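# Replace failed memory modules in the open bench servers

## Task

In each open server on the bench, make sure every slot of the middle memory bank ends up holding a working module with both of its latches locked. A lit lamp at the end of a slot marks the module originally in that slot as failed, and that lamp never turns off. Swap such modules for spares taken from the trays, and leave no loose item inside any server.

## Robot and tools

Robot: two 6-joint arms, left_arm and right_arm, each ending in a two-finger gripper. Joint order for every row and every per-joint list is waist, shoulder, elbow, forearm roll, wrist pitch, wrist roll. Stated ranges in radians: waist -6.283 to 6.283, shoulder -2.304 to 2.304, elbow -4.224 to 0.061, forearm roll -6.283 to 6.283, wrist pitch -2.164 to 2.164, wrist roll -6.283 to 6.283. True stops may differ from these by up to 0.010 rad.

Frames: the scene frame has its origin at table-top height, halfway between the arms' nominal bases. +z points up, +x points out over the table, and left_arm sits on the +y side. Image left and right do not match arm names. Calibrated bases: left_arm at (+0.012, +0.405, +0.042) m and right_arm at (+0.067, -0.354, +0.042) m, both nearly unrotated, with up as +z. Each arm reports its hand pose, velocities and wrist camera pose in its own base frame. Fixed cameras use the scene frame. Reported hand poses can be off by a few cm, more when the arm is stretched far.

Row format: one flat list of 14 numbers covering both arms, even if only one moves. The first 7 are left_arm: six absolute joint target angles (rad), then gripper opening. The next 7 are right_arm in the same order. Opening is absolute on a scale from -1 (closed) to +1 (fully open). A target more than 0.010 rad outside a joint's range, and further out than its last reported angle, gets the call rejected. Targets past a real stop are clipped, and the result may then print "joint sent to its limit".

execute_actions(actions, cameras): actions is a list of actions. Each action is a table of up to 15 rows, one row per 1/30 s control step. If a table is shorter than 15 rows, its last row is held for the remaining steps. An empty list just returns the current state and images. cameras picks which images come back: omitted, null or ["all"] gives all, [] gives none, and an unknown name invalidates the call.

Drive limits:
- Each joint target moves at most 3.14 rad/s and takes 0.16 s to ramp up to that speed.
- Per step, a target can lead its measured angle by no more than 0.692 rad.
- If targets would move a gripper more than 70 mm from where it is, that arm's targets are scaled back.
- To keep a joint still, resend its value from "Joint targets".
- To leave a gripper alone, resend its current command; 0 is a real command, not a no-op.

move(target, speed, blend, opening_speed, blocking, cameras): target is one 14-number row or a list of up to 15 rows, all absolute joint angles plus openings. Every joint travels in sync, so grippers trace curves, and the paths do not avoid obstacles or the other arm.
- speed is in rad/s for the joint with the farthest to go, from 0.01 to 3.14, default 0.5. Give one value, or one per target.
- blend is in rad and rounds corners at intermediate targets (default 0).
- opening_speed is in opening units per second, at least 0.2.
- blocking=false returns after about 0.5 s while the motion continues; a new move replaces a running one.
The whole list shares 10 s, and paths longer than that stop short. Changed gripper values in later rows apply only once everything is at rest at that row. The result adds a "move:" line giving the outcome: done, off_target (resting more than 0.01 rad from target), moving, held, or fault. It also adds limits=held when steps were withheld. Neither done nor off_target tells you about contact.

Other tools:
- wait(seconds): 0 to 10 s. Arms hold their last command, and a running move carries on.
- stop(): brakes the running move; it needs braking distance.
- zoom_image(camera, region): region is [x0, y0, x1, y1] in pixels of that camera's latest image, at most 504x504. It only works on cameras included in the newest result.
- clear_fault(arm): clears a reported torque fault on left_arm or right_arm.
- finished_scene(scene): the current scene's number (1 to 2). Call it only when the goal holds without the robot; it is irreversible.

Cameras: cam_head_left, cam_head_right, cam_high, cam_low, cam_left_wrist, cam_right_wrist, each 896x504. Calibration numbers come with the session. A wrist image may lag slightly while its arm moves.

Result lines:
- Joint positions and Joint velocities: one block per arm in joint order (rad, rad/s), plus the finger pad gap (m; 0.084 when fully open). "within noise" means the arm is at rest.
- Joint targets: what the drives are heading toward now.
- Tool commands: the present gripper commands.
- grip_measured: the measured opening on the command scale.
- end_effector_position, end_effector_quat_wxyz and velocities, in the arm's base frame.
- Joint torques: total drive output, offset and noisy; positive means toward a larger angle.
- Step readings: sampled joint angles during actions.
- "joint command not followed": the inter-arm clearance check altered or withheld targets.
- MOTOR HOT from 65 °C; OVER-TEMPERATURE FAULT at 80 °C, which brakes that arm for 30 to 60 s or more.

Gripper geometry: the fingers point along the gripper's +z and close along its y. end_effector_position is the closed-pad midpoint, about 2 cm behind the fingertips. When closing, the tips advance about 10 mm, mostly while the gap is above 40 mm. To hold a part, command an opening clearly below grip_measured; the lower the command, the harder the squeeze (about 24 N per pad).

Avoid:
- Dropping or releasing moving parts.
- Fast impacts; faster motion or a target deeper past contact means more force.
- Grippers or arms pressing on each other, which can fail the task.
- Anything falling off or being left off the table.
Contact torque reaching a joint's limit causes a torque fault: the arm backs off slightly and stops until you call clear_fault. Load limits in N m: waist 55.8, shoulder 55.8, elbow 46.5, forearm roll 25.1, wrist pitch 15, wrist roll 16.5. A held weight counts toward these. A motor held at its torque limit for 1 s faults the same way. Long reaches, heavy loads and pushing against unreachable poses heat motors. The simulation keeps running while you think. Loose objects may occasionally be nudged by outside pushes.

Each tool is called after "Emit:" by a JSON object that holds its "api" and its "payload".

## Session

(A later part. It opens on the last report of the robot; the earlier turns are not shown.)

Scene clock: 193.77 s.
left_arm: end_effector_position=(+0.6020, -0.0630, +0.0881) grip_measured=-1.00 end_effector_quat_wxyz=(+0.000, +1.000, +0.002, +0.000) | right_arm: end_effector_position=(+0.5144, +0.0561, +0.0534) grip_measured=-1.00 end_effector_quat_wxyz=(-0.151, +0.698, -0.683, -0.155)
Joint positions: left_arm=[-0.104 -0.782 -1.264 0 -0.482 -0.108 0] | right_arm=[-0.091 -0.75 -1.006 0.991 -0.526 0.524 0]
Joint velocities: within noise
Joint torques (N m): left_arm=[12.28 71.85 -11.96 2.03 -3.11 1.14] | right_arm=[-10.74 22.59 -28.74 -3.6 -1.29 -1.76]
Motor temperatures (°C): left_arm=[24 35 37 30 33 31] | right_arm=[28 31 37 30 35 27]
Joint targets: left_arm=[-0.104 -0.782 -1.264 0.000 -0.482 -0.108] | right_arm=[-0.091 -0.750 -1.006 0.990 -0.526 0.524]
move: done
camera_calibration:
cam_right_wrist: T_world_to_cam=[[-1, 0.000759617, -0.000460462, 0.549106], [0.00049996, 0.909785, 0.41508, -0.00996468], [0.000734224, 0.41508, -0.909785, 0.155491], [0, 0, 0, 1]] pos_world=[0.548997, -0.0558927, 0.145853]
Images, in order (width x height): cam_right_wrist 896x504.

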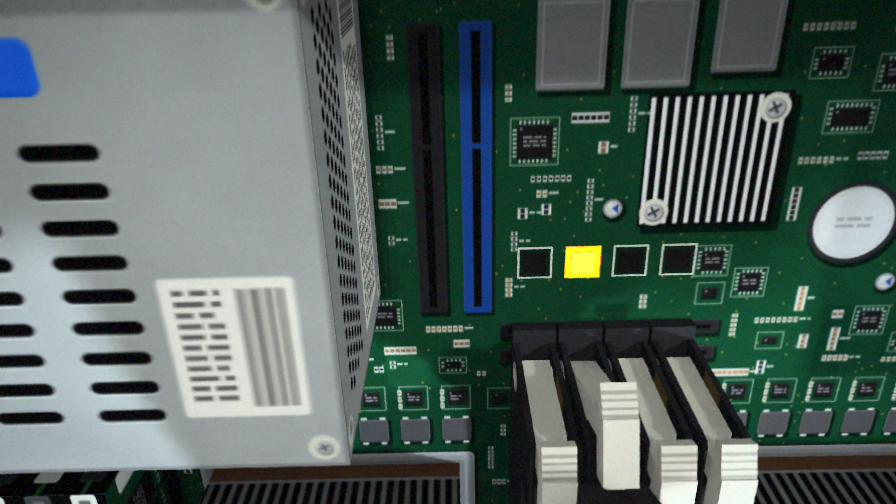

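Emit:
{"api": "move", "payload": {"target": [-0.10427,-0.78244,-1.26423,0,-0.48179,-0.10827,-1,-0.094044,-0.750701,-1.006562,0.987991,-0.526804,0.523595,-1], "speed": 0.04, "cameras": ["cam_right_wrist"]}}

Emit:
{"api": "zoom_image", "payload": {"camera": "cam_right_wrist", "region": [480, 254, 780, 504]}}

Scene clock: 195.07 s.
left_arm: end_effector_position=(+0.6020, -0.0630, +0.0881) grip_measured=-1.00 end_effector_quat_wxyz=(+0.000, +1.000, +0.002, +0.000) | right_arm: end_effector_position=(+0.5144, +0.0546, +0.0534) grip_measured=-1.00 end_effector_quat_wxyz=(-0.151, +0.698, -0.683, -0.155)
Joint positions: left_arm=[-0.104 -0.782 -1.264 0 -0.482 -0.108 0] | right_arm=[-0.094 -0.751 -1.007 0.988 -0.527 0.524 0]
Joint velocities: within noise
Joint torques (N m): left_arm=[12.19 69.79 -13.4 2.28 -3.03 1.13] | right_arm=[-11.28 24.35 -29.29 -3.78 -1.55 -1.76]
Motor temperatures (°C): left_arm=[24 35 37 30 33 31] | right_arm=[28 31 37 30 35 27]
Joint targets: left_arm=[-0.104 -0.782 -1.264 0.000 -0.482 -0.108] | right_arm=[-0.094 -0.751 -1.007 0.988 -0.527 0.524]
move: done
camera_calibration:
cam_right_wrist: T_world_to_cam=[[-1, 0.000759617, -0.000460462, 0.549107], [0.00049996, 0.909785, 0.41508, -0.0086], [0.000734224, 0.41508, -0.909785, 0.156114], [0, 0, 0, 1]] pos_world=[0.548997, -0.0573927, 0.145853]
Images, in order (width x height): cam_right_wrist 896x504.

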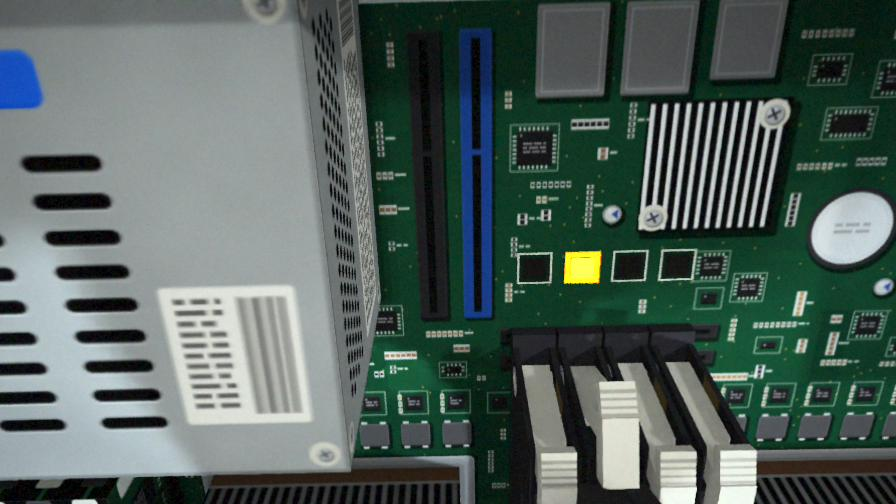

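Scaled by 1.680 from the camera's 896x504 image, which has a finer 1280x720 frame.

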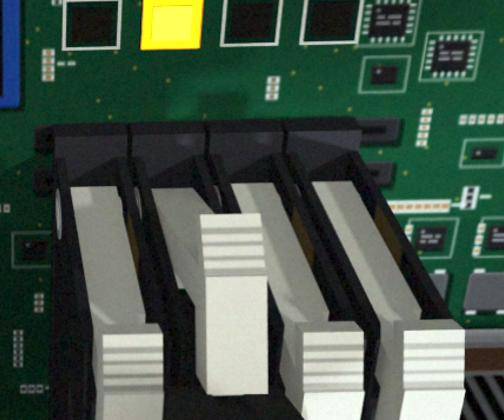

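Emit:
{"api": "move", "payload": {"target": [-0.10427,-0.78244,-1.26423,0,-0.48179,-0.10827,-1,-0.097878,-0.751023,-1.007221,0.984704,-0.527801,0.523109,-1], "speed": 0.04, "cameras": ["cam_right_wrist"]}}

Emit:
{"api": "zoom_image", "payload": {"camera": "cam_right_wrist", "region": [480, 254, 780, 504]}}

Scene clock: 196.07 s.
left_arm: end_effector_position=(+0.6020, -0.0630, +0.0881) grip_measured=-1.00 end_effector_quat_wxyz=(+0.000, +1.000, +0.002, +0.000) | right_arm: end_effector_position=(+0.5144, +0.0526, +0.0534) grip_measured=-1.00 end_effector_quat_wxyz=(-0.151, +0.698, -0.683, -0.155)
Joint positions: left_arm=[-0.104 -0.782 -1.264 0 -0.482 -0.108 0] | right_arm=[-0.098 -0.751 -1.007 0.985 -0.528 0.523 0]
Joint velocities: within noise
Joint torques (N m): left_arm=[12.04 68.69 -15.3 1.83 -2.76 1.04] | right_arm=[-10.17 23.58 -28.95 -3.26 -1.61 -1.8]
Motor temperatures (°C): left_arm=[24 35 37 30 33 31] | right_arm=[28 31 37 30 35 27]
Joint targets: left_arm=[-0.104 -0.782 -1.264 0.000 -0.482 -0.108] | right_arm=[-0.098 -0.751 -1.007 0.985 -0.528 0.523]
move: done
camera_calibration:
cam_right_wrist: T_world_to_cam=[[-1, 0.000759617, -0.000460462, 0.549209], [0.00049996, 0.909785, 0.41508, -0.00678048], [0.000734224, 0.41508, -0.909785, 0.156944], [0, 0, 0, 1]] pos_world=[0.549097, -0.0593927, 0.145853]
Images, in order (width x height): cam_right_wrist 896x504.

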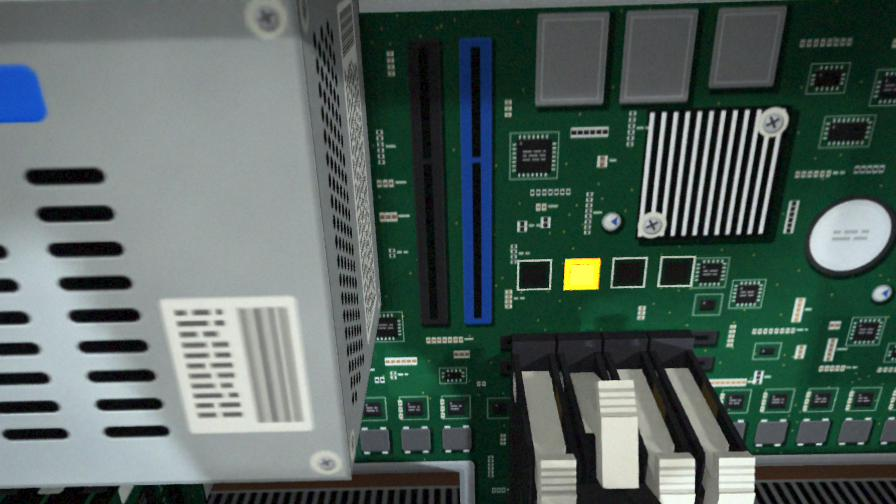

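Scaled by 1.680 from the camera's 896x504 image, which has a finer 1280x720 frame.

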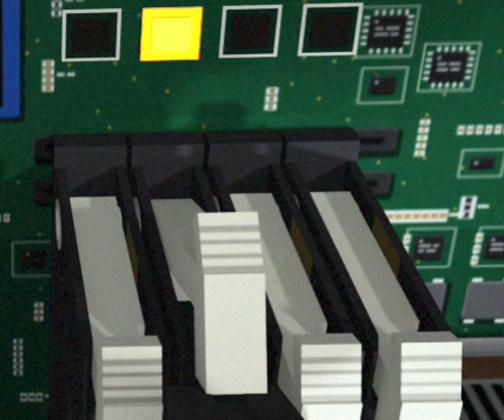

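Emit:
{"api": "move", "payload": {"target": [-0.10427,-0.78244,-1.26423,0,-0.48179,-0.10827,-1,-0.099795,-0.751184,-1.007551,0.98306,-0.5283,0.522866,-1], "speed": 0.04, "cameras": ["cam_right_wrist"]}}

Emit:
{"api": "zoom_image", "payload": {"camera": "cam_right_wrist", "region": [480, 254, 780, 504]}}

Scene clock: 197.43 s.
left_arm: end_effector_position=(+0.6020, -0.0630, +0.0881) grip_measured=-1.00 end_effector_quat_wxyz=(+0.000, +1.000, +0.002, +0.000) | right_arm: end_effector_position=(+0.5144, +0.0516, +0.0534) grip_measured=-1.00 end_effector_quat_wxyz=(-0.151, +0.698, -0.683, -0.155)
Joint positions: left_arm=[-0.104 -0.782 -1.264 0 -0.482 -0.108 0] | right_arm=[-0.1 -0.751 -1.008 0.983 -0.528 0.523 0]
Joint velocities: within noise
Joint torques (N m): left_arm=[12.45 69.05 -17.3 2.12 -2.67 1.02] | right_arm=[-10.59 24.2 -29.21 -2.77 -1.42 -1.76]
Motor temperatures (°C): left_arm=[24 35 37 30 33 31] | right_arm=[28 31 37 30 35 27]
Joint targets: left_arm=[-0.104 -0.782 -1.264 0.000 -0.482 -0.108] | right_arm=[-0.100 -0.751 -1.008 0.983 -0.528 0.523]
move: done
camera_calibration:
cam_right_wrist: T_world_to_cam=[[-1, 0.000759617, -0.000460462, 0.54921], [0.00049996, 0.909785, 0.41508, -0.0058707], [0.000734224, 0.41508, -0.909785, 0.157359], [0, 0, 0, 1]] pos_world=[0.549097, -0.0603927, 0.145853]
Images, in order (width x height): cam_right_wrist 896x504.

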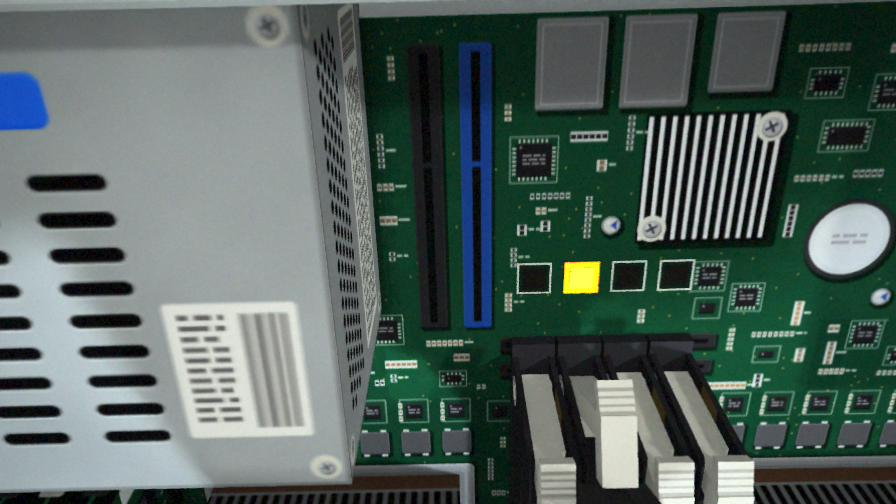

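Scaled by 1.680 from the camera's 896x504 image, which has a finer 1280x720 frame.

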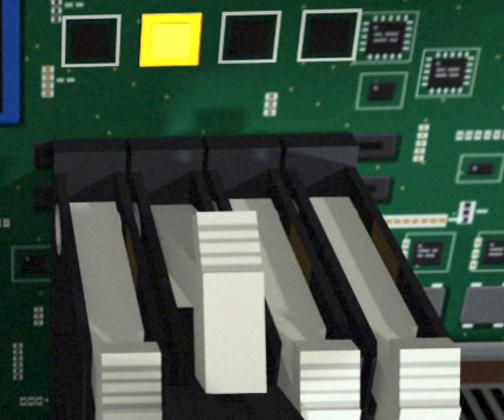

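Emit:
{"api": "move", "payload": {"target": [-0.10427,-0.78244,-1.26423,0,-0.48179,-0.10827,-1,-0.101712,-0.751345,-1.00788,0.981416,-0.528798,0.522623,-1], "speed": 0.04, "cameras": ["cam_right_wrist"]}}

Emit:
{"api": "zoom_image", "payload": {"camera": "cam_right_wrist", "region": [480, 254, 780, 504]}}

Scene clock: 198.63 s.
left_arm: end_effector_position=(+0.6020, -0.0630, +0.0881) grip_measured=-1.00 end_effector_quat_wxyz=(+0.000, +1.000, +0.002, +0.000) | right_arm: end_effector_position=(+0.5144, +0.0506, +0.0534) grip_measured=-1.00 end_effector_quat_wxyz=(-0.151, +0.698, -0.683, -0.155)
Joint positions: left_arm=[-0.104 -0.782 -1.264 0 -0.482 -0.108 0] | right_arm=[-0.102 -0.751 -1.008 0.981 -0.529 0.523 0]
Joint velocities: within noise
Joint torques (N m): left_arm=[12.13 68.12 -18.27 2.3 -2.43 1.05] | right_arm=[-10.51 23.57 -28.82 -3.31 -1.88 -1.88]
Motor temperatures (°C): left_arm=[24 35 37 30 33 31] | right_arm=[28 31 37 30 35 27]
Joint targets: left_arm=[-0.104 -0.782 -1.264 0.000 -0.482 -0.108] | right_arm=[-0.102 -0.751 -1.008 0.981 -0.529 0.523]
move: done
camera_calibration:
cam_right_wrist: T_world_to_cam=[[-1, 0.000759617, -0.000460462, 0.54921], [0.00049996, 0.909785, 0.41508, -0.00496091], [0.000734224, 0.41508, -0.909785, 0.157774], [0, 0, 0, 1]] pos_world=[0.549097, -0.0613927, 0.145853]
Images, in order (width x height): cam_right_wrist 896x504.

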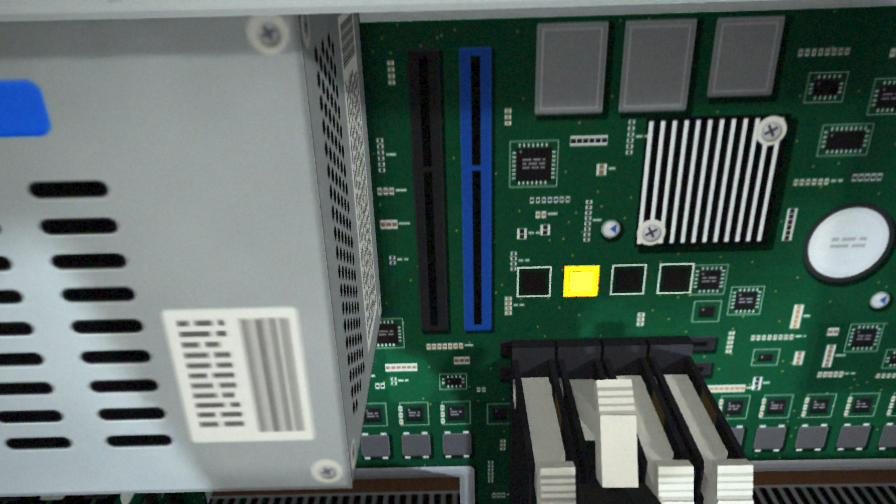

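Scaled by 1.680 from the camera's 896x504 image, which has a finer 1280x720 frame.

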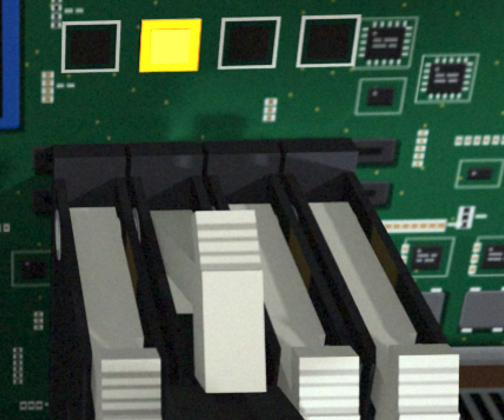

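Emit:
{"api": "move", "payload": {"target": [-0.10427,-0.78244,-1.26423,0,-0.48179,-0.10827,-1,-0.101712,-0.717871,-1.000801,0.944115,-0.543496,0.56591,-1], "speed": 0.15, "cameras": ["cam_right_wrist"]}}

Emit:
{"api": "zoom_image", "payload": {"camera": "cam_right_wrist", "region": [480, 254, 780, 504]}}

Scene clock: 200.10 s.
left_arm: end_effector_position=(+0.6020, -0.0630, +0.0881) grip_measured=-1.00 end_effector_quat_wxyz=(+0.000, +1.000, +0.002, +0.000) | right_arm: end_effector_position=(+0.5145, +0.0504, +0.0689) grip_measured=-1.00 end_effector_quat_wxyz=(-0.151, +0.698, -0.683, -0.155)
Joint positions: left_arm=[-0.104 -0.782 -1.264 0 -0.482 -0.108 0] | right_arm=[-0.102 -0.718 -1.001 0.944 -0.543 0.566 0]
Joint velocities: within noise
Joint torques (N m): left_arm=[11.4 66.36 -18.34 2.46 -2.37 1.06] | right_arm=[-7.63 53.1 -10.53 -2.73 -2.31 1.54]
Motor temperatures (°C): left_arm=[24 35 37 30 33 31] | right_arm=[28 31 37 30 35 27]
Joint targets: left_arm=[-0.104 -0.782 -1.264 0.000 -0.482 -0.108] | right_arm=[-0.102 -0.718 -1.001 0.944 -0.543 0.566]
move: done
camera_calibration:
cam_right_wrist: T_world_to_cam=[[-1, 0.000853075, -0.000194027, 0.549181], [0.000695885, 0.910025, 0.414552, -0.0113114], [0.000530213, 0.414552, -0.910026, 0.172034], [0, 0, 0, 1]] pos_world=[0.549098, -0.0614916, 0.161351]
Images, in order (width x height): cam_right_wrist 896x504.

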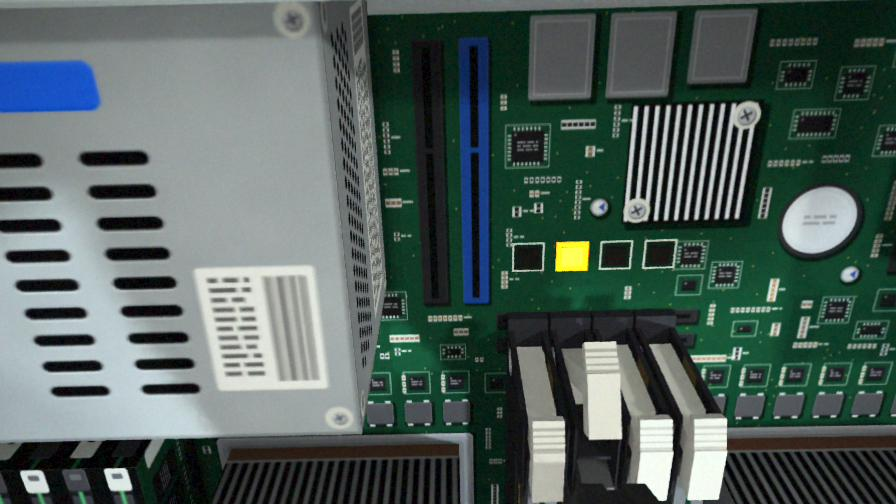

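Scaled by 1.680 from the camera's 896x504 image, which has a finer 1280x720 frame.

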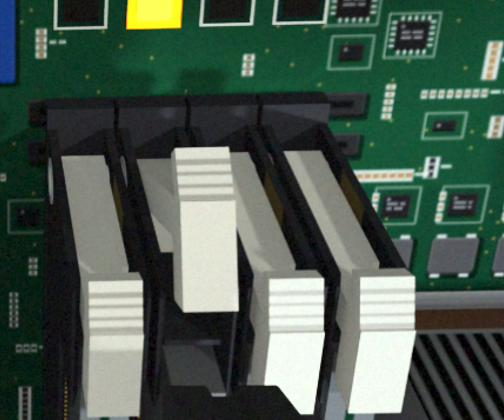

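Emit:
{"api": "move", "payload": {"target": [[-0.10427,-0.78244,-1.26423,0,-0.48179,-0.10827,-1,-0.0972,-0.585485,-0.980262,0.828985,-0.607343,0.735462,-0.62],[-0.27068,-0.80474,-1.30517,0,-0.50043,-1.84548,-1,0.24168,-0.623,-1.0082,0,-0.3852,1.79048,-0.62]], "speed": [0.6,1.2], "blend": [0.05,0], "cameras": ["cam_left_wrist","cam_right_wrist"]}}

Emit:
{"api": "zoom_image", "payload": {"camera": "cam_left_wrist", "region": [430, 150, 730, 350]}}

Emit:
{"api": "zoom_image", "payload": {"camera": "cam_right_wrist", "region": [500, 130, 720, 290]}}

Scene clock: 203.60 s.
left_arm: end_effector_position=(+0.5946, -0.1650, +0.0881) grip_measured=-1.00 end_effector_quat_wxyz=(+0.000, +0.706, +0.709, +0.000) | right_arm: end_effector_position=(+0.5113, +0.1260, +0.0978) grip_measured=-0.64 end_effector_quat_wxyz=(+0.000, +0.715, -0.699, +0.000)
Joint positions: left_arm=[-0.271 -0.805 -1.305 0 -0.5 -1.845 0] | right_arm=[0.242 -0.623 -1.008 0 -0.385 1.79 0.016]
Joint velocities: within noise
Joint torques (N m): left_arm=[-12.01 50.67 -20.78 2.5 -3.42 -1.06] | right_arm=[9.23 22.46 -30.47 -3.07 1.97 1.59]
Motor temperatures (°C): left_arm=[24 35 37 30 33 31] | right_arm=[28 31 37 30 35 27]
Joint targets: left_arm=[-0.271 -0.805 -1.305 0.000 -0.500 -1.845] | right_arm=[0.242 -0.623 -1.008 0.000 -0.385 1.790]
move: done
camera_calibration:
cam_left_wrist: T_world_to_cam=[[0.999955, 0.00216536, -0.00927899, -0.55664], [0.00228491, -0.999914, 0.0128928, -0.102978], [-0.00925028, -0.0129134, -0.999874, 0.222309], [0, 0, 0, 1]] pos_world=[0.558906, -0.0988929, 0.218443]
cam_right_wrist: T_world_to_cam=[[-0.999948, -0.00150134, -0.010061, 0.547261], [-0.00141896, 0.999965, -0.0081908, -0.0609895], [0.0100729, -0.0081761, -0.999916, 0.224222], [0, 0, 0, 1]] pos_world=[0.544887, 0.0636423, 0.22921]
Images, in order (width x height): cam_left_wrist 896x504, cam_right_wrist 896x504.

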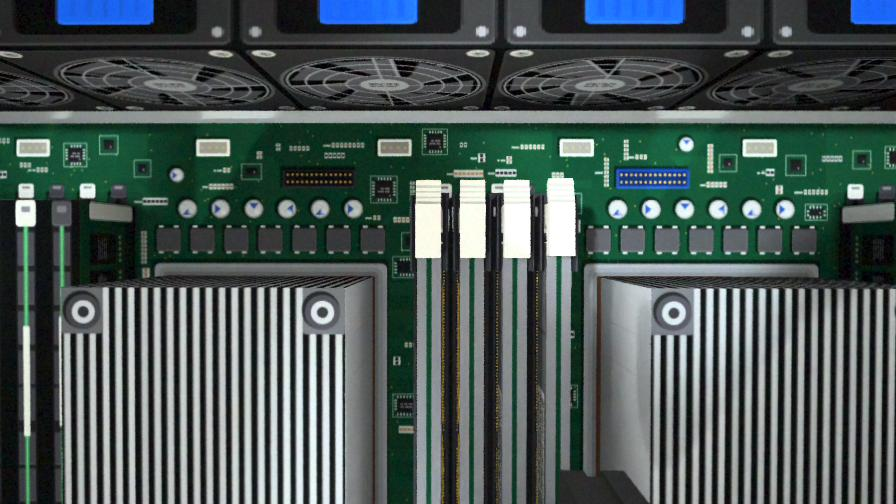

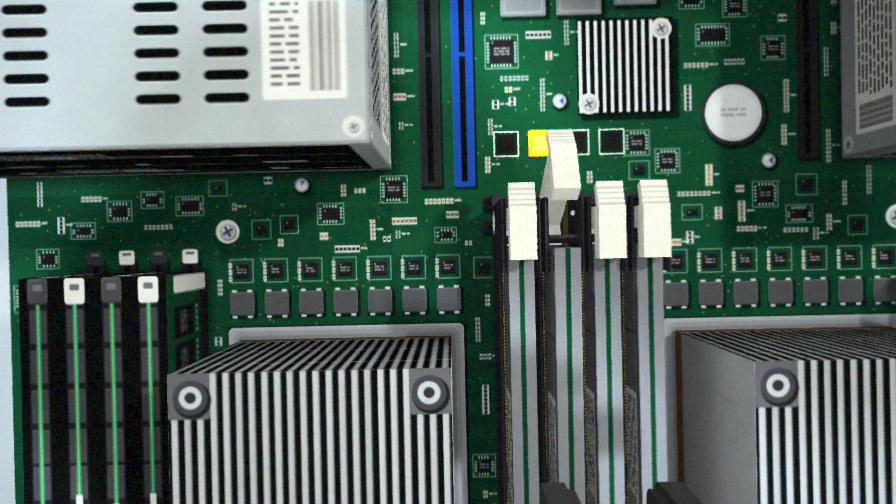

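Scaled by 1.680 from the camera's 896x504 image, which has a finer 1280x720 frame.

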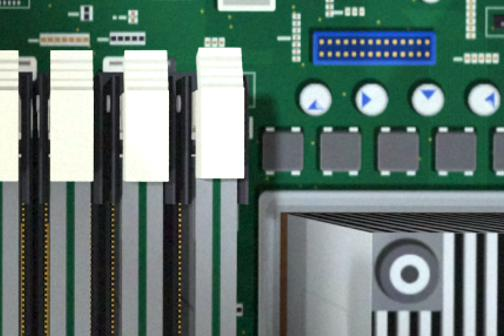

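Scaled by 2.291 from the camera's 896x504 image, which has a finer 1280x720 frame.

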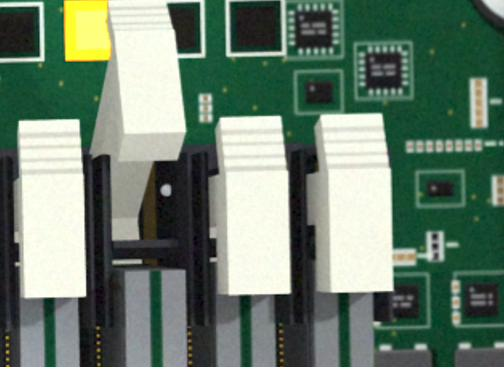

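Emit:
{"api": "move", "payload": {"target": [-0.195908,-0.819662,-1.272059,0,-0.452397,-1.770708,-1,0.439315,-0.689525,-1.126414,0,-0.436889,1.98812,-0.62], "speed": 0.4, "cameras": ["cam_left_wrist","cam_right_wrist"]}}

Emit:
{"api": "zoom_image", "payload": {"camera": "cam_right_wrist", "region": [480, 180, 740, 380]}}

Emit:
{"api": "zoom_image", "payload": {"camera": "cam_left_wrist", "region": [430, 260, 730, 480]}}

Scene clock: 208.43 s.
left_arm: end_effector_position=(+0.5946, -0.1180, +0.0681) grip_measured=-1.00 end_effector_quat_wxyz=(+0.000, +0.706, +0.709, +0.000) | right_arm: end_effector_position=(+0.5107, +0.2399, +0.0979) grip_measured=-0.64 end_effector_quat_wxyz=(+0.000, +0.715, -0.699, +0.000)
Joint positions: left_arm=[-0.196 -0.82 -1.272 0 -0.452 -1.771 0] | right_arm=[0.439 -0.689 -1.126 0 -0.437 1.988 0.016]
Joint velocities: within noise
Joint torques (N m): left_arm=[11.65 50.45 -9.23 2.06 3.37 1.03] | right_arm=[7.69 24.88 -32.66 -2.1 -1.92 1.52]
Motor temperatures (°C): left_arm=[24 35 37 30 33 31] | right_arm=[28 30 37 30 35 27]
Joint targets: left_arm=[-0.196 -0.820 -1.272 0.000 -0.452 -1.771] | right_arm=[0.439 -0.690 -1.126 0.000 -0.437 1.988]
move: done
camera_calibration:
cam_left_wrist: T_world_to_cam=[[0.999955, 0.00216536, -0.00927899, -0.556927], [0.00228491, -0.999914, 0.0128928, -0.0558239], [-0.00925028, -0.0129134, -0.999874, 0.202917], [0, 0, 0, 1]] pos_world=[0.558906, -0.0519929, 0.198443]
cam_right_wrist: T_world_to_cam=[[-0.999949, -0.00150247, -0.009961, 0.546711], [-0.00142091, 0.999965, -0.00819066, -0.174885], [0.00997296, -0.00817609, -0.999917, 0.225315], [0, 0, 0, 1]] pos_world=[0.544187, 0.177542, 0.22931]
Images, in order (width x height): cam_left_wrist 896x504, cam_right_wrist 896x504.

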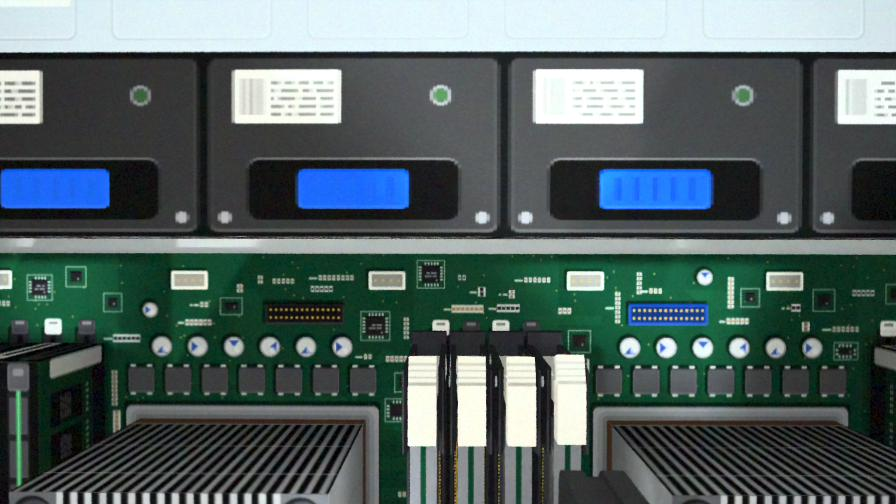

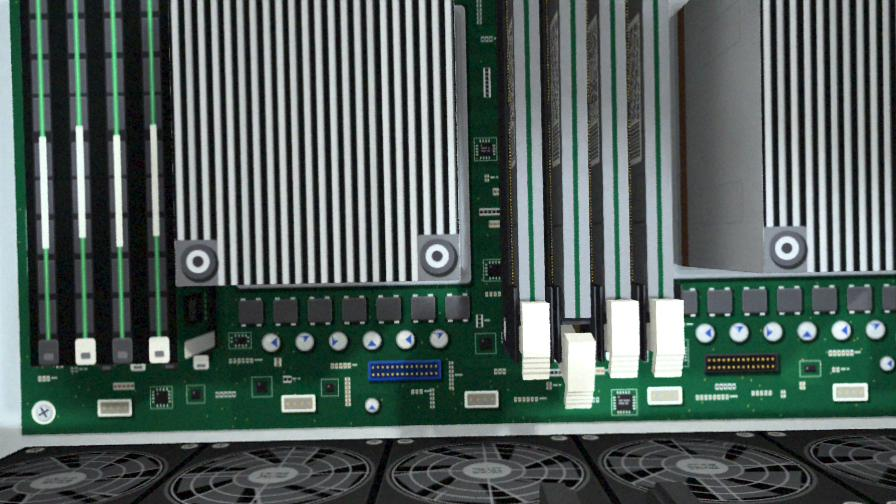

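Scaled by 1.938 from the camera's 896x504 image, which has a finer 1280x720 frame.

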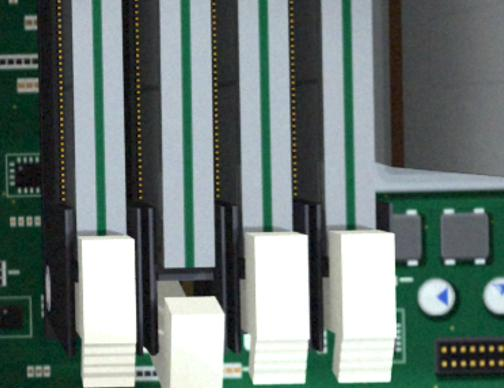

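Scaled by 1.680 from the camera's 896x504 image, which has a finer 1280x720 frame.

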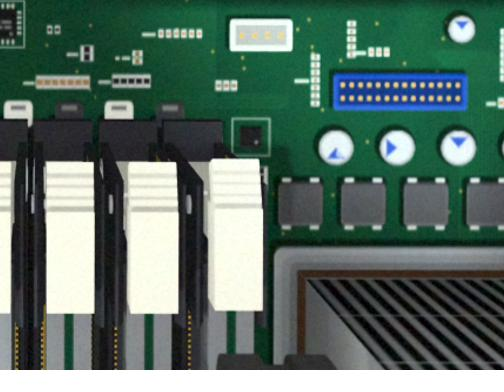

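Emit:
{"api": "move", "payload": {"target": [[-0.195908,-0.839,-1.2758,0,-0.4368,-1.770708,-1,0.241763,-0.685034,-1.018531,0,-0.333497,1.790563,-0.62],[-0.195908,-0.859082,-1.279651,0,-0.420569,-1.770708,-1,0.241763,-0.730839,-1.026501,0,-0.295662,1.790563,-0.62]], "speed": [0.4,0.06], "cameras": ["cam_right_wrist"]}}

Emit:
{"api": "zoom_image", "payload": {"camera": "cam_right_wrist", "region": [500, 380, 720, 504]}}

Scene clock: 211.83 s.
left_arm: end_effector_position=(+0.5946, -0.1180, +0.0467) grip_measured=-1.00 end_effector_quat_wxyz=(+0.000, +0.706, +0.709, +0.000) | right_arm: end_effector_position=(+0.5126, +0.1264, +0.0462) grip_measured=-0.64 end_effector_quat_wxyz=(+0.000, +0.715, -0.699, +0.000)
Joint positions: left_arm=[-0.196 -0.859 -1.28 0 -0.421 -1.771 0] | right_arm=[0.242 -0.731 -1.026 0 -0.296 1.791 0.016]
Joint velocities: within noise
Joint torques (N m): left_arm=[13.23 37.33 -16.46 2.41 4.69 1.08] | right_arm=[-9.51 22.69 -28.95 -1.19 2.11 -1.79]
Motor temperatures (°C): left_arm=[24 35 37 30 33 31] | right_arm=[28 30 37 30 35 27]
Joint targets: left_arm=[-0.196 -0.859 -1.280 0.000 -0.421 -1.771] | right_arm=[0.242 -0.731 -1.027 0.000 -0.296 1.791]
move: done
camera_calibration:
cam_right_wrist: T_world_to_cam=[[-0.999948, -0.00160132, -0.0100621, 0.547948], [-0.00151892, 0.999965, -0.00819204, -0.0617556], [0.0100749, -0.00817633, -0.999916, 0.172617], [0, 0, 0, 1]] pos_world=[0.546087, 0.0640423, 0.17761]
Images, in order (width x height): cam_right_wrist 896x504.

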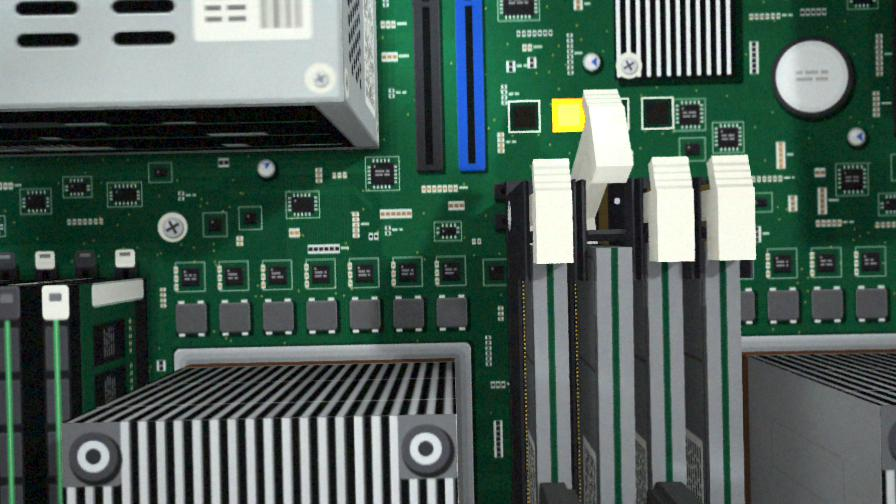

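Scaled by 2.291 from the camera's 896x504 image, which has a finer 1280x720 frame.

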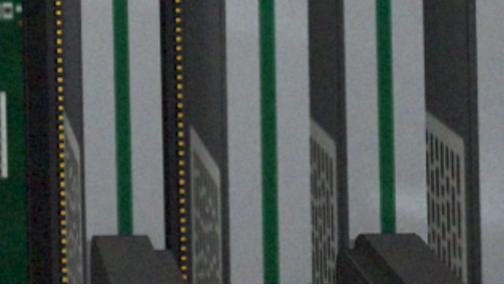

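Emit:
{"api": "move", "payload": {"target": [-0.195908,-0.861882,-1.280281,0,-0.4184,-1.770708,-1,0.241763,-0.730839,-1.026501,0,-0.295662,1.790563,-1], "speed": 0.03, "opening_speed": 0.6, "cameras": ["cam_right_wrist"]}}

Scene clock: 213.30 s.
left_arm: end_effector_position=(+0.5949, -0.1180, +0.0456) grip_measured=-1.00 end_effector_quat_wxyz=(+0.000, +0.706, +0.709, +0.000) | right_arm: end_effector_position=(+0.5125, +0.1264, +0.0461) grip_measured=-0.84 end_effector_quat_wxyz=(+0.000, +0.715, -0.699, +0.000)
Joint positions: left_arm=[-0.196 -0.861 -1.28 0 -0.418 -1.771 0] | right_arm=[0.242 -0.731 -1.027 0 -0.296 1.791 0.007]
Joint velocities: within noise
Joint torques (N m): left_arm=[7.48 10.65 -4.49 1.2 3.17 0.92] | right_arm=[-9.48 33.43 -22.8 -0.74 5.77 -0.95]
Motor temperatures (°C): left_arm=[24 35 37 30 33 31] | right_arm=[28 30 37 30 35 27]
Joint targets: left_arm=[-0.196 -0.862 -1.280 0.000 -0.418 -1.771] | right_arm=[0.242 -0.731 -1.027 0.000 -0.296 1.791]
move: done
camera_calibration:
cam_right_wrist: T_world_to_cam=[[-0.999953, -0.00160795, -0.00956206, 0.547862], [-0.00152868, 0.999964, -0.00829127, -0.0617334], [0.00957506, -0.00827626, -0.99992, 0.172797], [0, 0, 0, 1]] pos_world=[0.546087, 0.0640423, 0.17751]
Images, in order (width x height): cam_right_wrist 896x504.

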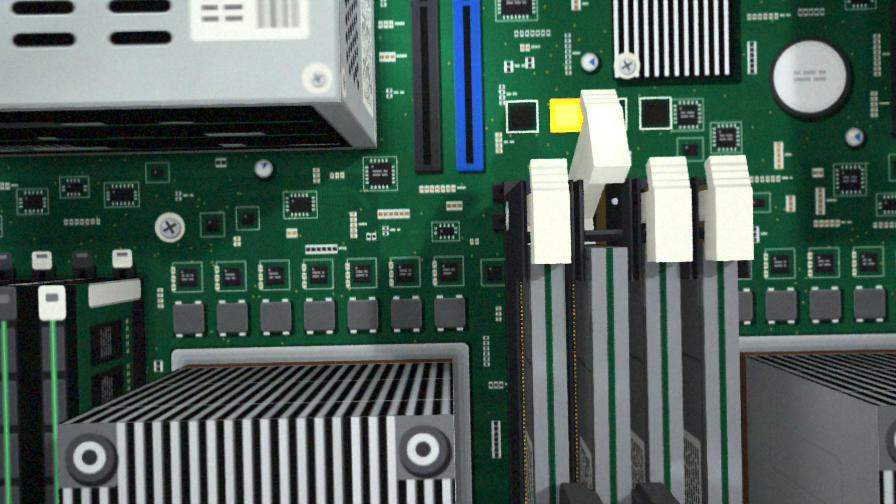

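Emit:
{"api": "move", "payload": {"target": [-0.195908,-0.862813,-1.280493,0,-0.41768,-1.770708,-1,0.241763,-0.720323,-1.024444,0,-0.304121,1.790563,-1], "speed": 0.02, "cameras": ["cam_right_wrist"]}}

Scene clock: 215.43 s.
left_arm: end_effector_position=(+0.5951, -0.1181, +0.0451) grip_measured=-1.00 end_effector_quat_wxyz=(+0.001, +0.706, +0.709, +0.000) | right_arm: end_effector_position=(+0.5127, +0.1264, +0.0511) grip_measured=-0.84 end_effector_quat_wxyz=(+0.000, +0.715, -0.699, +0.000)
Joint positions: left_arm=[-0.196 -0.862 -1.281 0 -0.417 -1.771 0] | right_arm=[0.242 -0.72 -1.025 0 -0.304 1.791 0.007]
Joint velocities: within noise
Joint torques (N m): left_arm=[-8.76 11.1 1.63 -0.96 -11.51 0.53] | right_arm=[-6.06 60.67 -22.85 -0.41 1.32 1.06]
Motor temperatures (°C): left_arm=[24 34 37 30 33 31] | right_arm=[28 30 37 30 35 27]
Joint targets: left_arm=[-0.196 -0.863 -1.280 0.000 -0.418 -1.771] | right_arm=[0.242 -0.720 -1.024 0.000 -0.304 1.791]
move: done
camera_calibration:
cam_right_wrist: T_world_to_cam=[[-0.999946, -0.00159928, -0.0102622, 0.548133], [-0.00151627, 0.999966, -0.00809236, -0.061735], [0.0102748, -0.00807636, -0.999915, 0.1774], [0, 0, 0, 1]] pos_world=[0.546187, 0.0640423, 0.18251]
Images, in order (width x height): cam_right_wrist 896x504.

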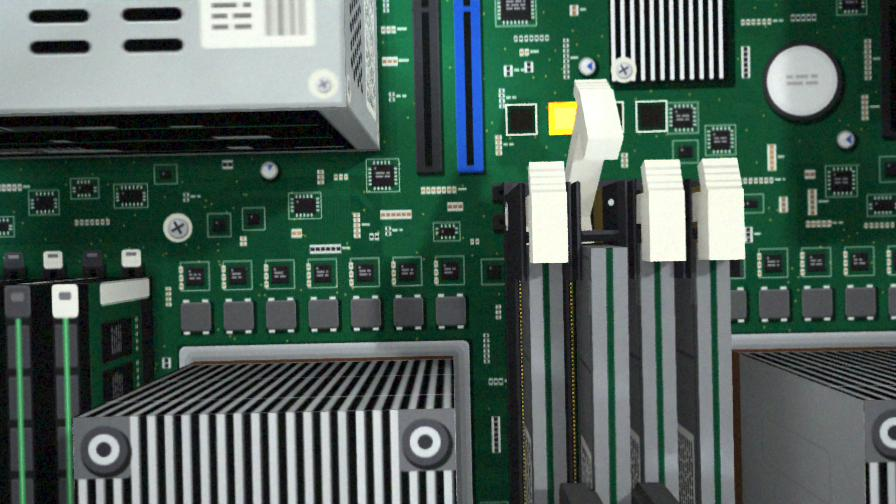

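Emit:
{"api": "move", "payload": {"target": [[-0.195908,-0.84698,-1.27715,0,-0.43017,-1.770708,-1,0.241763,-0.674803,-1.017111,0,-0.342308,1.790563,-1],[-0.195908,-0.819662,-1.272059,0,-0.452397,-1.770708,-1,0.241763,-0.624733,-1.012183,0,-0.38745,1.790563,-1],[-0.27068,-0.80474,-1.30517,0,-0.50043,-1.84548,-1,0.241763,-0.539722,-1.012471,0,-0.472749,1.790563,-1]], "speed": [0.06,0.12,0.25], "cameras": ["cam_right_wrist","cam_left_wrist"]}}

Emit:
{"api": "zoom_image", "payload": {"camera": "cam_left_wrist", "region": [430, 150, 730, 350]}}

Scene clock: 218.97 s.
left_arm: end_effector_position=(+0.5946, -0.1649, +0.0881) grip_measured=-1.00 end_effector_quat_wxyz=(+0.000, +0.706, +0.709, +0.000) | right_arm: end_effector_position=(+0.5125, +0.1264, +0.1430) grip_measured=-0.84 end_effector_quat_wxyz=(+0.000, +0.715, -0.699, +0.000)
Joint positions: left_arm=[-0.271 -0.805 -1.305 0 -0.5 -1.845 0] | right_arm=[0.242 -0.54 -1.012 0 -0.473 1.791 0.007]
Joint velocities: within noise
Joint torques (N m): left_arm=[-11.99 72.58 -20.26 -0.96 -3.46 -1.26] | right_arm=[-2.68 52.15 -30.58 0.45 -1.78 0.97]
Motor temperatures (°C): left_arm=[24 34 37 30 34 31] | right_arm=[28 31 36 30 35 27]
Joint targets: left_arm=[-0.271 -0.805 -1.305 0.000 -0.500 -1.845] | right_arm=[0.242 -0.540 -1.012 0.000 -0.473 1.791]
move: done
camera_calibration:
cam_left_wrist: T_world_to_cam=[[0.999955, 0.00216536, -0.00927899, -0.55664], [0.00228491, -0.999914, 0.0128928, -0.102978], [-0.00925028, -0.0129134, -0.999874, 0.222309], [0, 0, 0, 1]] pos_world=[0.558906, -0.0988929, 0.218443]
cam_right_wrist: T_world_to_cam=[[-0.999951, -0.00150572, -0.0097609, 0.548836], [-0.00142482, 0.999965, -0.00829037, -0.060987], [0.00977304, -0.00827606, -0.999918, 0.26958], [0, 0, 0, 1]] pos_world=[0.546087, 0.0640423, 0.27441]
Images, in order (width x height): cam_left_wrist 896x504, cam_right_wrist 896x504.

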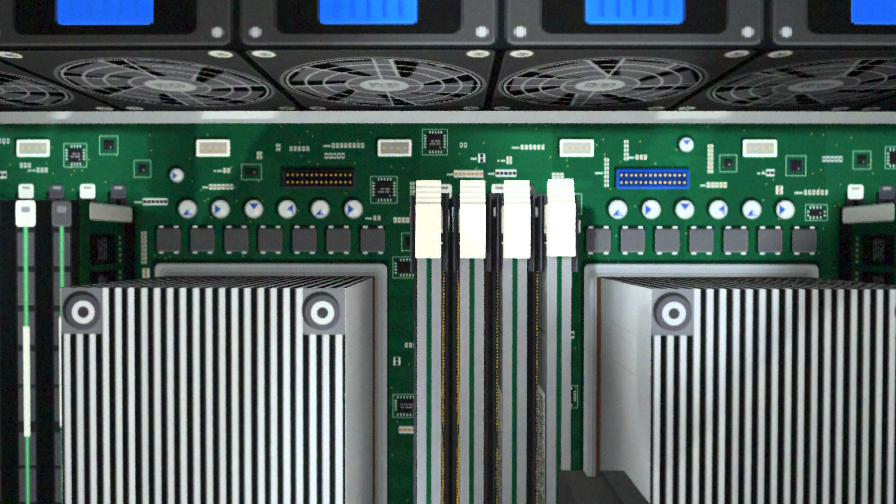

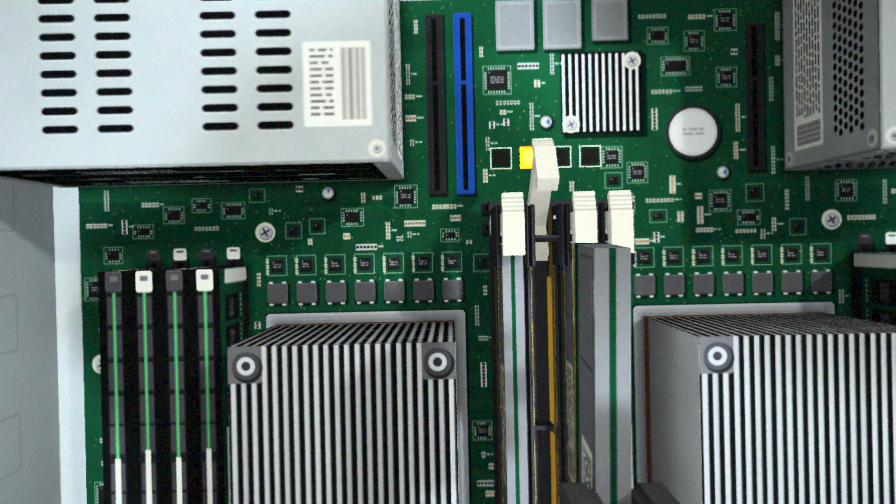

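Scaled by 1.680 from the camera's 896x504 image, which has a finer 1280x720 frame.

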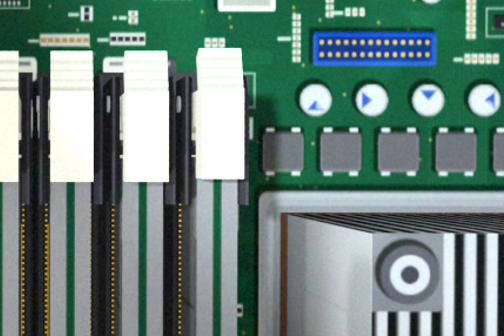

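Emit:
{"api": "zoom_image", "payload": {"camera": "cam_left_wrist", "region": [400, 170, 600, 280]}}

Scaled by 2.520 from the camera's 896x504 image, which has a finer 1280x720 frame.

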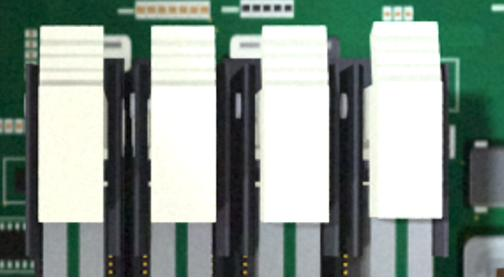

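Emit:
{"api": "move", "payload": {"target": [[-0.27068,-0.62,-1.28,0,-0.66,-1.845,-1,0.241763,-0.4788,-1.020831,0,-0.542031,1.790563,-1],[0.95,-0.35,-1.35,0,-1.0,-1.845,-1,0.3,-0.48,-1.03,0,-0.55,1.8488,-1],[0.95,-0.35,-1.35,0,-1.0,-1.845,-1,1.303262,-0.716871,-1.236096,0,-0.519225,2.852062,-1]], "speed": [0.5,1.2,0.7], "blend": [0.05,0.05,0], "cameras": ["cam_right_wrist","cam_head_right"]}}

Scene clock: 226.73 s.
left_arm: end_effector_position=(+0.3334, +0.4663, +0.3819) grip_measured=-1.00 end_effector_quat_wxyz=(+0.000, +0.172, +0.985, +0.000) | right_arm: end_effector_position=(+0.1581, +0.5766, +0.1181) grip_measured=-0.84 end_effector_quat_wxyz=(+0.000, +0.715, -0.699, +0.000)
Joint positions: left_arm=[0.95 -0.35 -1.35 0 -1 -1.845 0] | right_arm=[1.303 -0.717 -1.236 0 -0.519 2.852 0.007]
Joint velocities: within noise
Joint torques (N m): left_arm=[12.78 58.24 -22.54 -0.33 -3.16 1.12] | right_arm=[8.93 25.86 -33.29 2.18 1.92 1.44]
Motor temperatures (°C): left_arm=[24 35 37 30 34 31] | right_arm=[28 31 37 30 35 27]
Joint targets: left_arm=[0.950 -0.350 -1.350 0.000 -1.000 -1.845] | right_arm=[1.303 -0.717 -1.236 0.000 -0.519 2.852]
move: done
camera_calibration:
cam_right_wrist: T_world_to_cam=[[-0.999948, -0.00150134, -0.010061, 0.19496], [-0.00141896, 0.999965, -0.0081908, -0.511909], [0.0100729, -0.0081761, -0.999916, 0.251763], [0, 0, 0, 1]] pos_world=[0.191687, 0.514242, 0.24951]
Images, in order (width x height): cam_head_right 896x504, cam_right_wrist 896x504.

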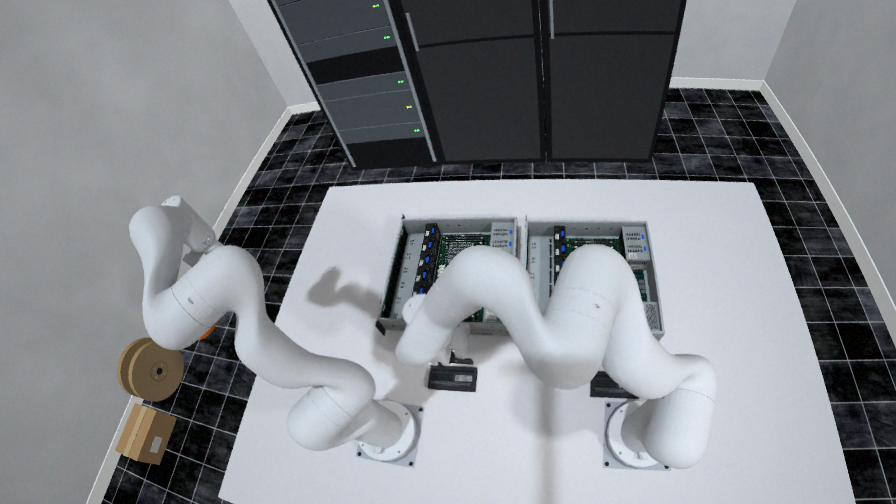

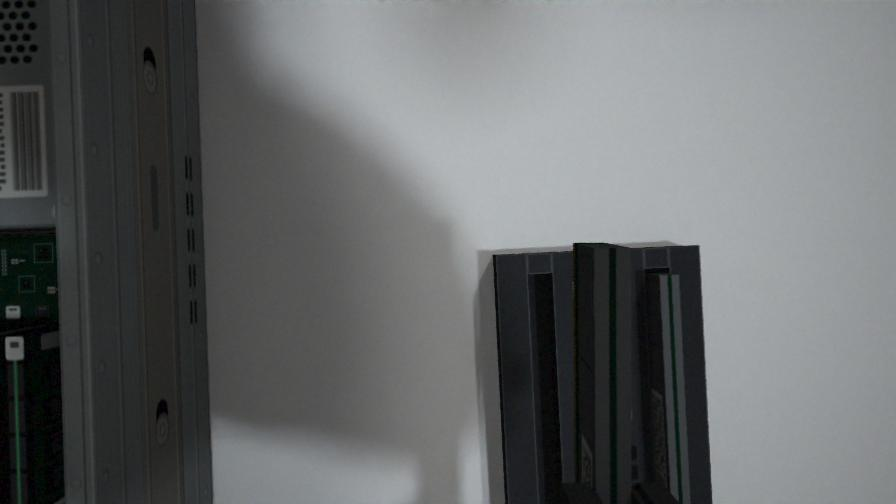

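Emit:
{"api": "zoom_image", "payload": {"camera": "cam_right_wrist", "region": [470, 224, 730, 364]}}

Emit:
{"api": "zoom_image", "payload": {"camera": "cam_right_wrist", "region": [470, 364, 730, 504]}}

Scaled by 1.938 from the camera's 896x504 image, which has a finer 1280x720 frame.

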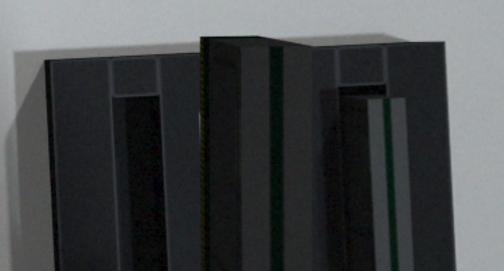

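Scaled by 1.938 from the camera's 896x504 image, which has a finer 1280x720 frame.

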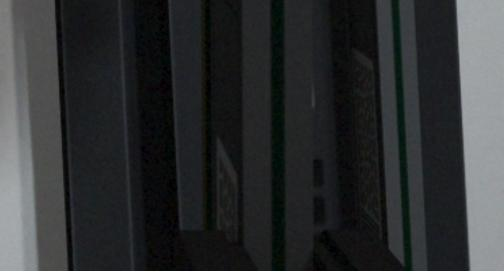

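Emit:
{"api": "zoom_image", "payload": {"camera": "cam_right_wrist", "region": [550, 230, 650, 300]}}

Emit:
{"api": "zoom_image", "payload": {"camera": "cam_right_wrist", "region": [550, 434, 650, 504]}}

Scaled by 5.040 from the camera's 896x504 image, which has a finer 1280x720 frame.

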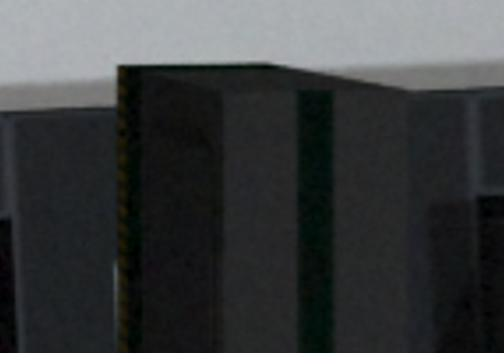

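Scaled by 5.040 from the camera's 896x504 image, which has a finer 1280x720 frame.

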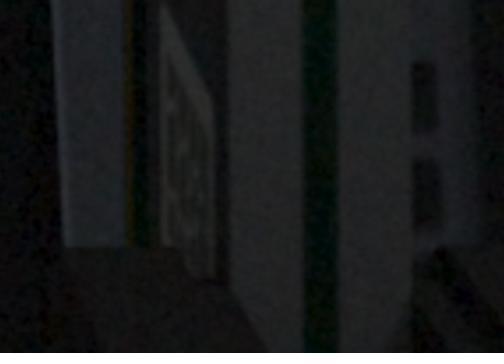

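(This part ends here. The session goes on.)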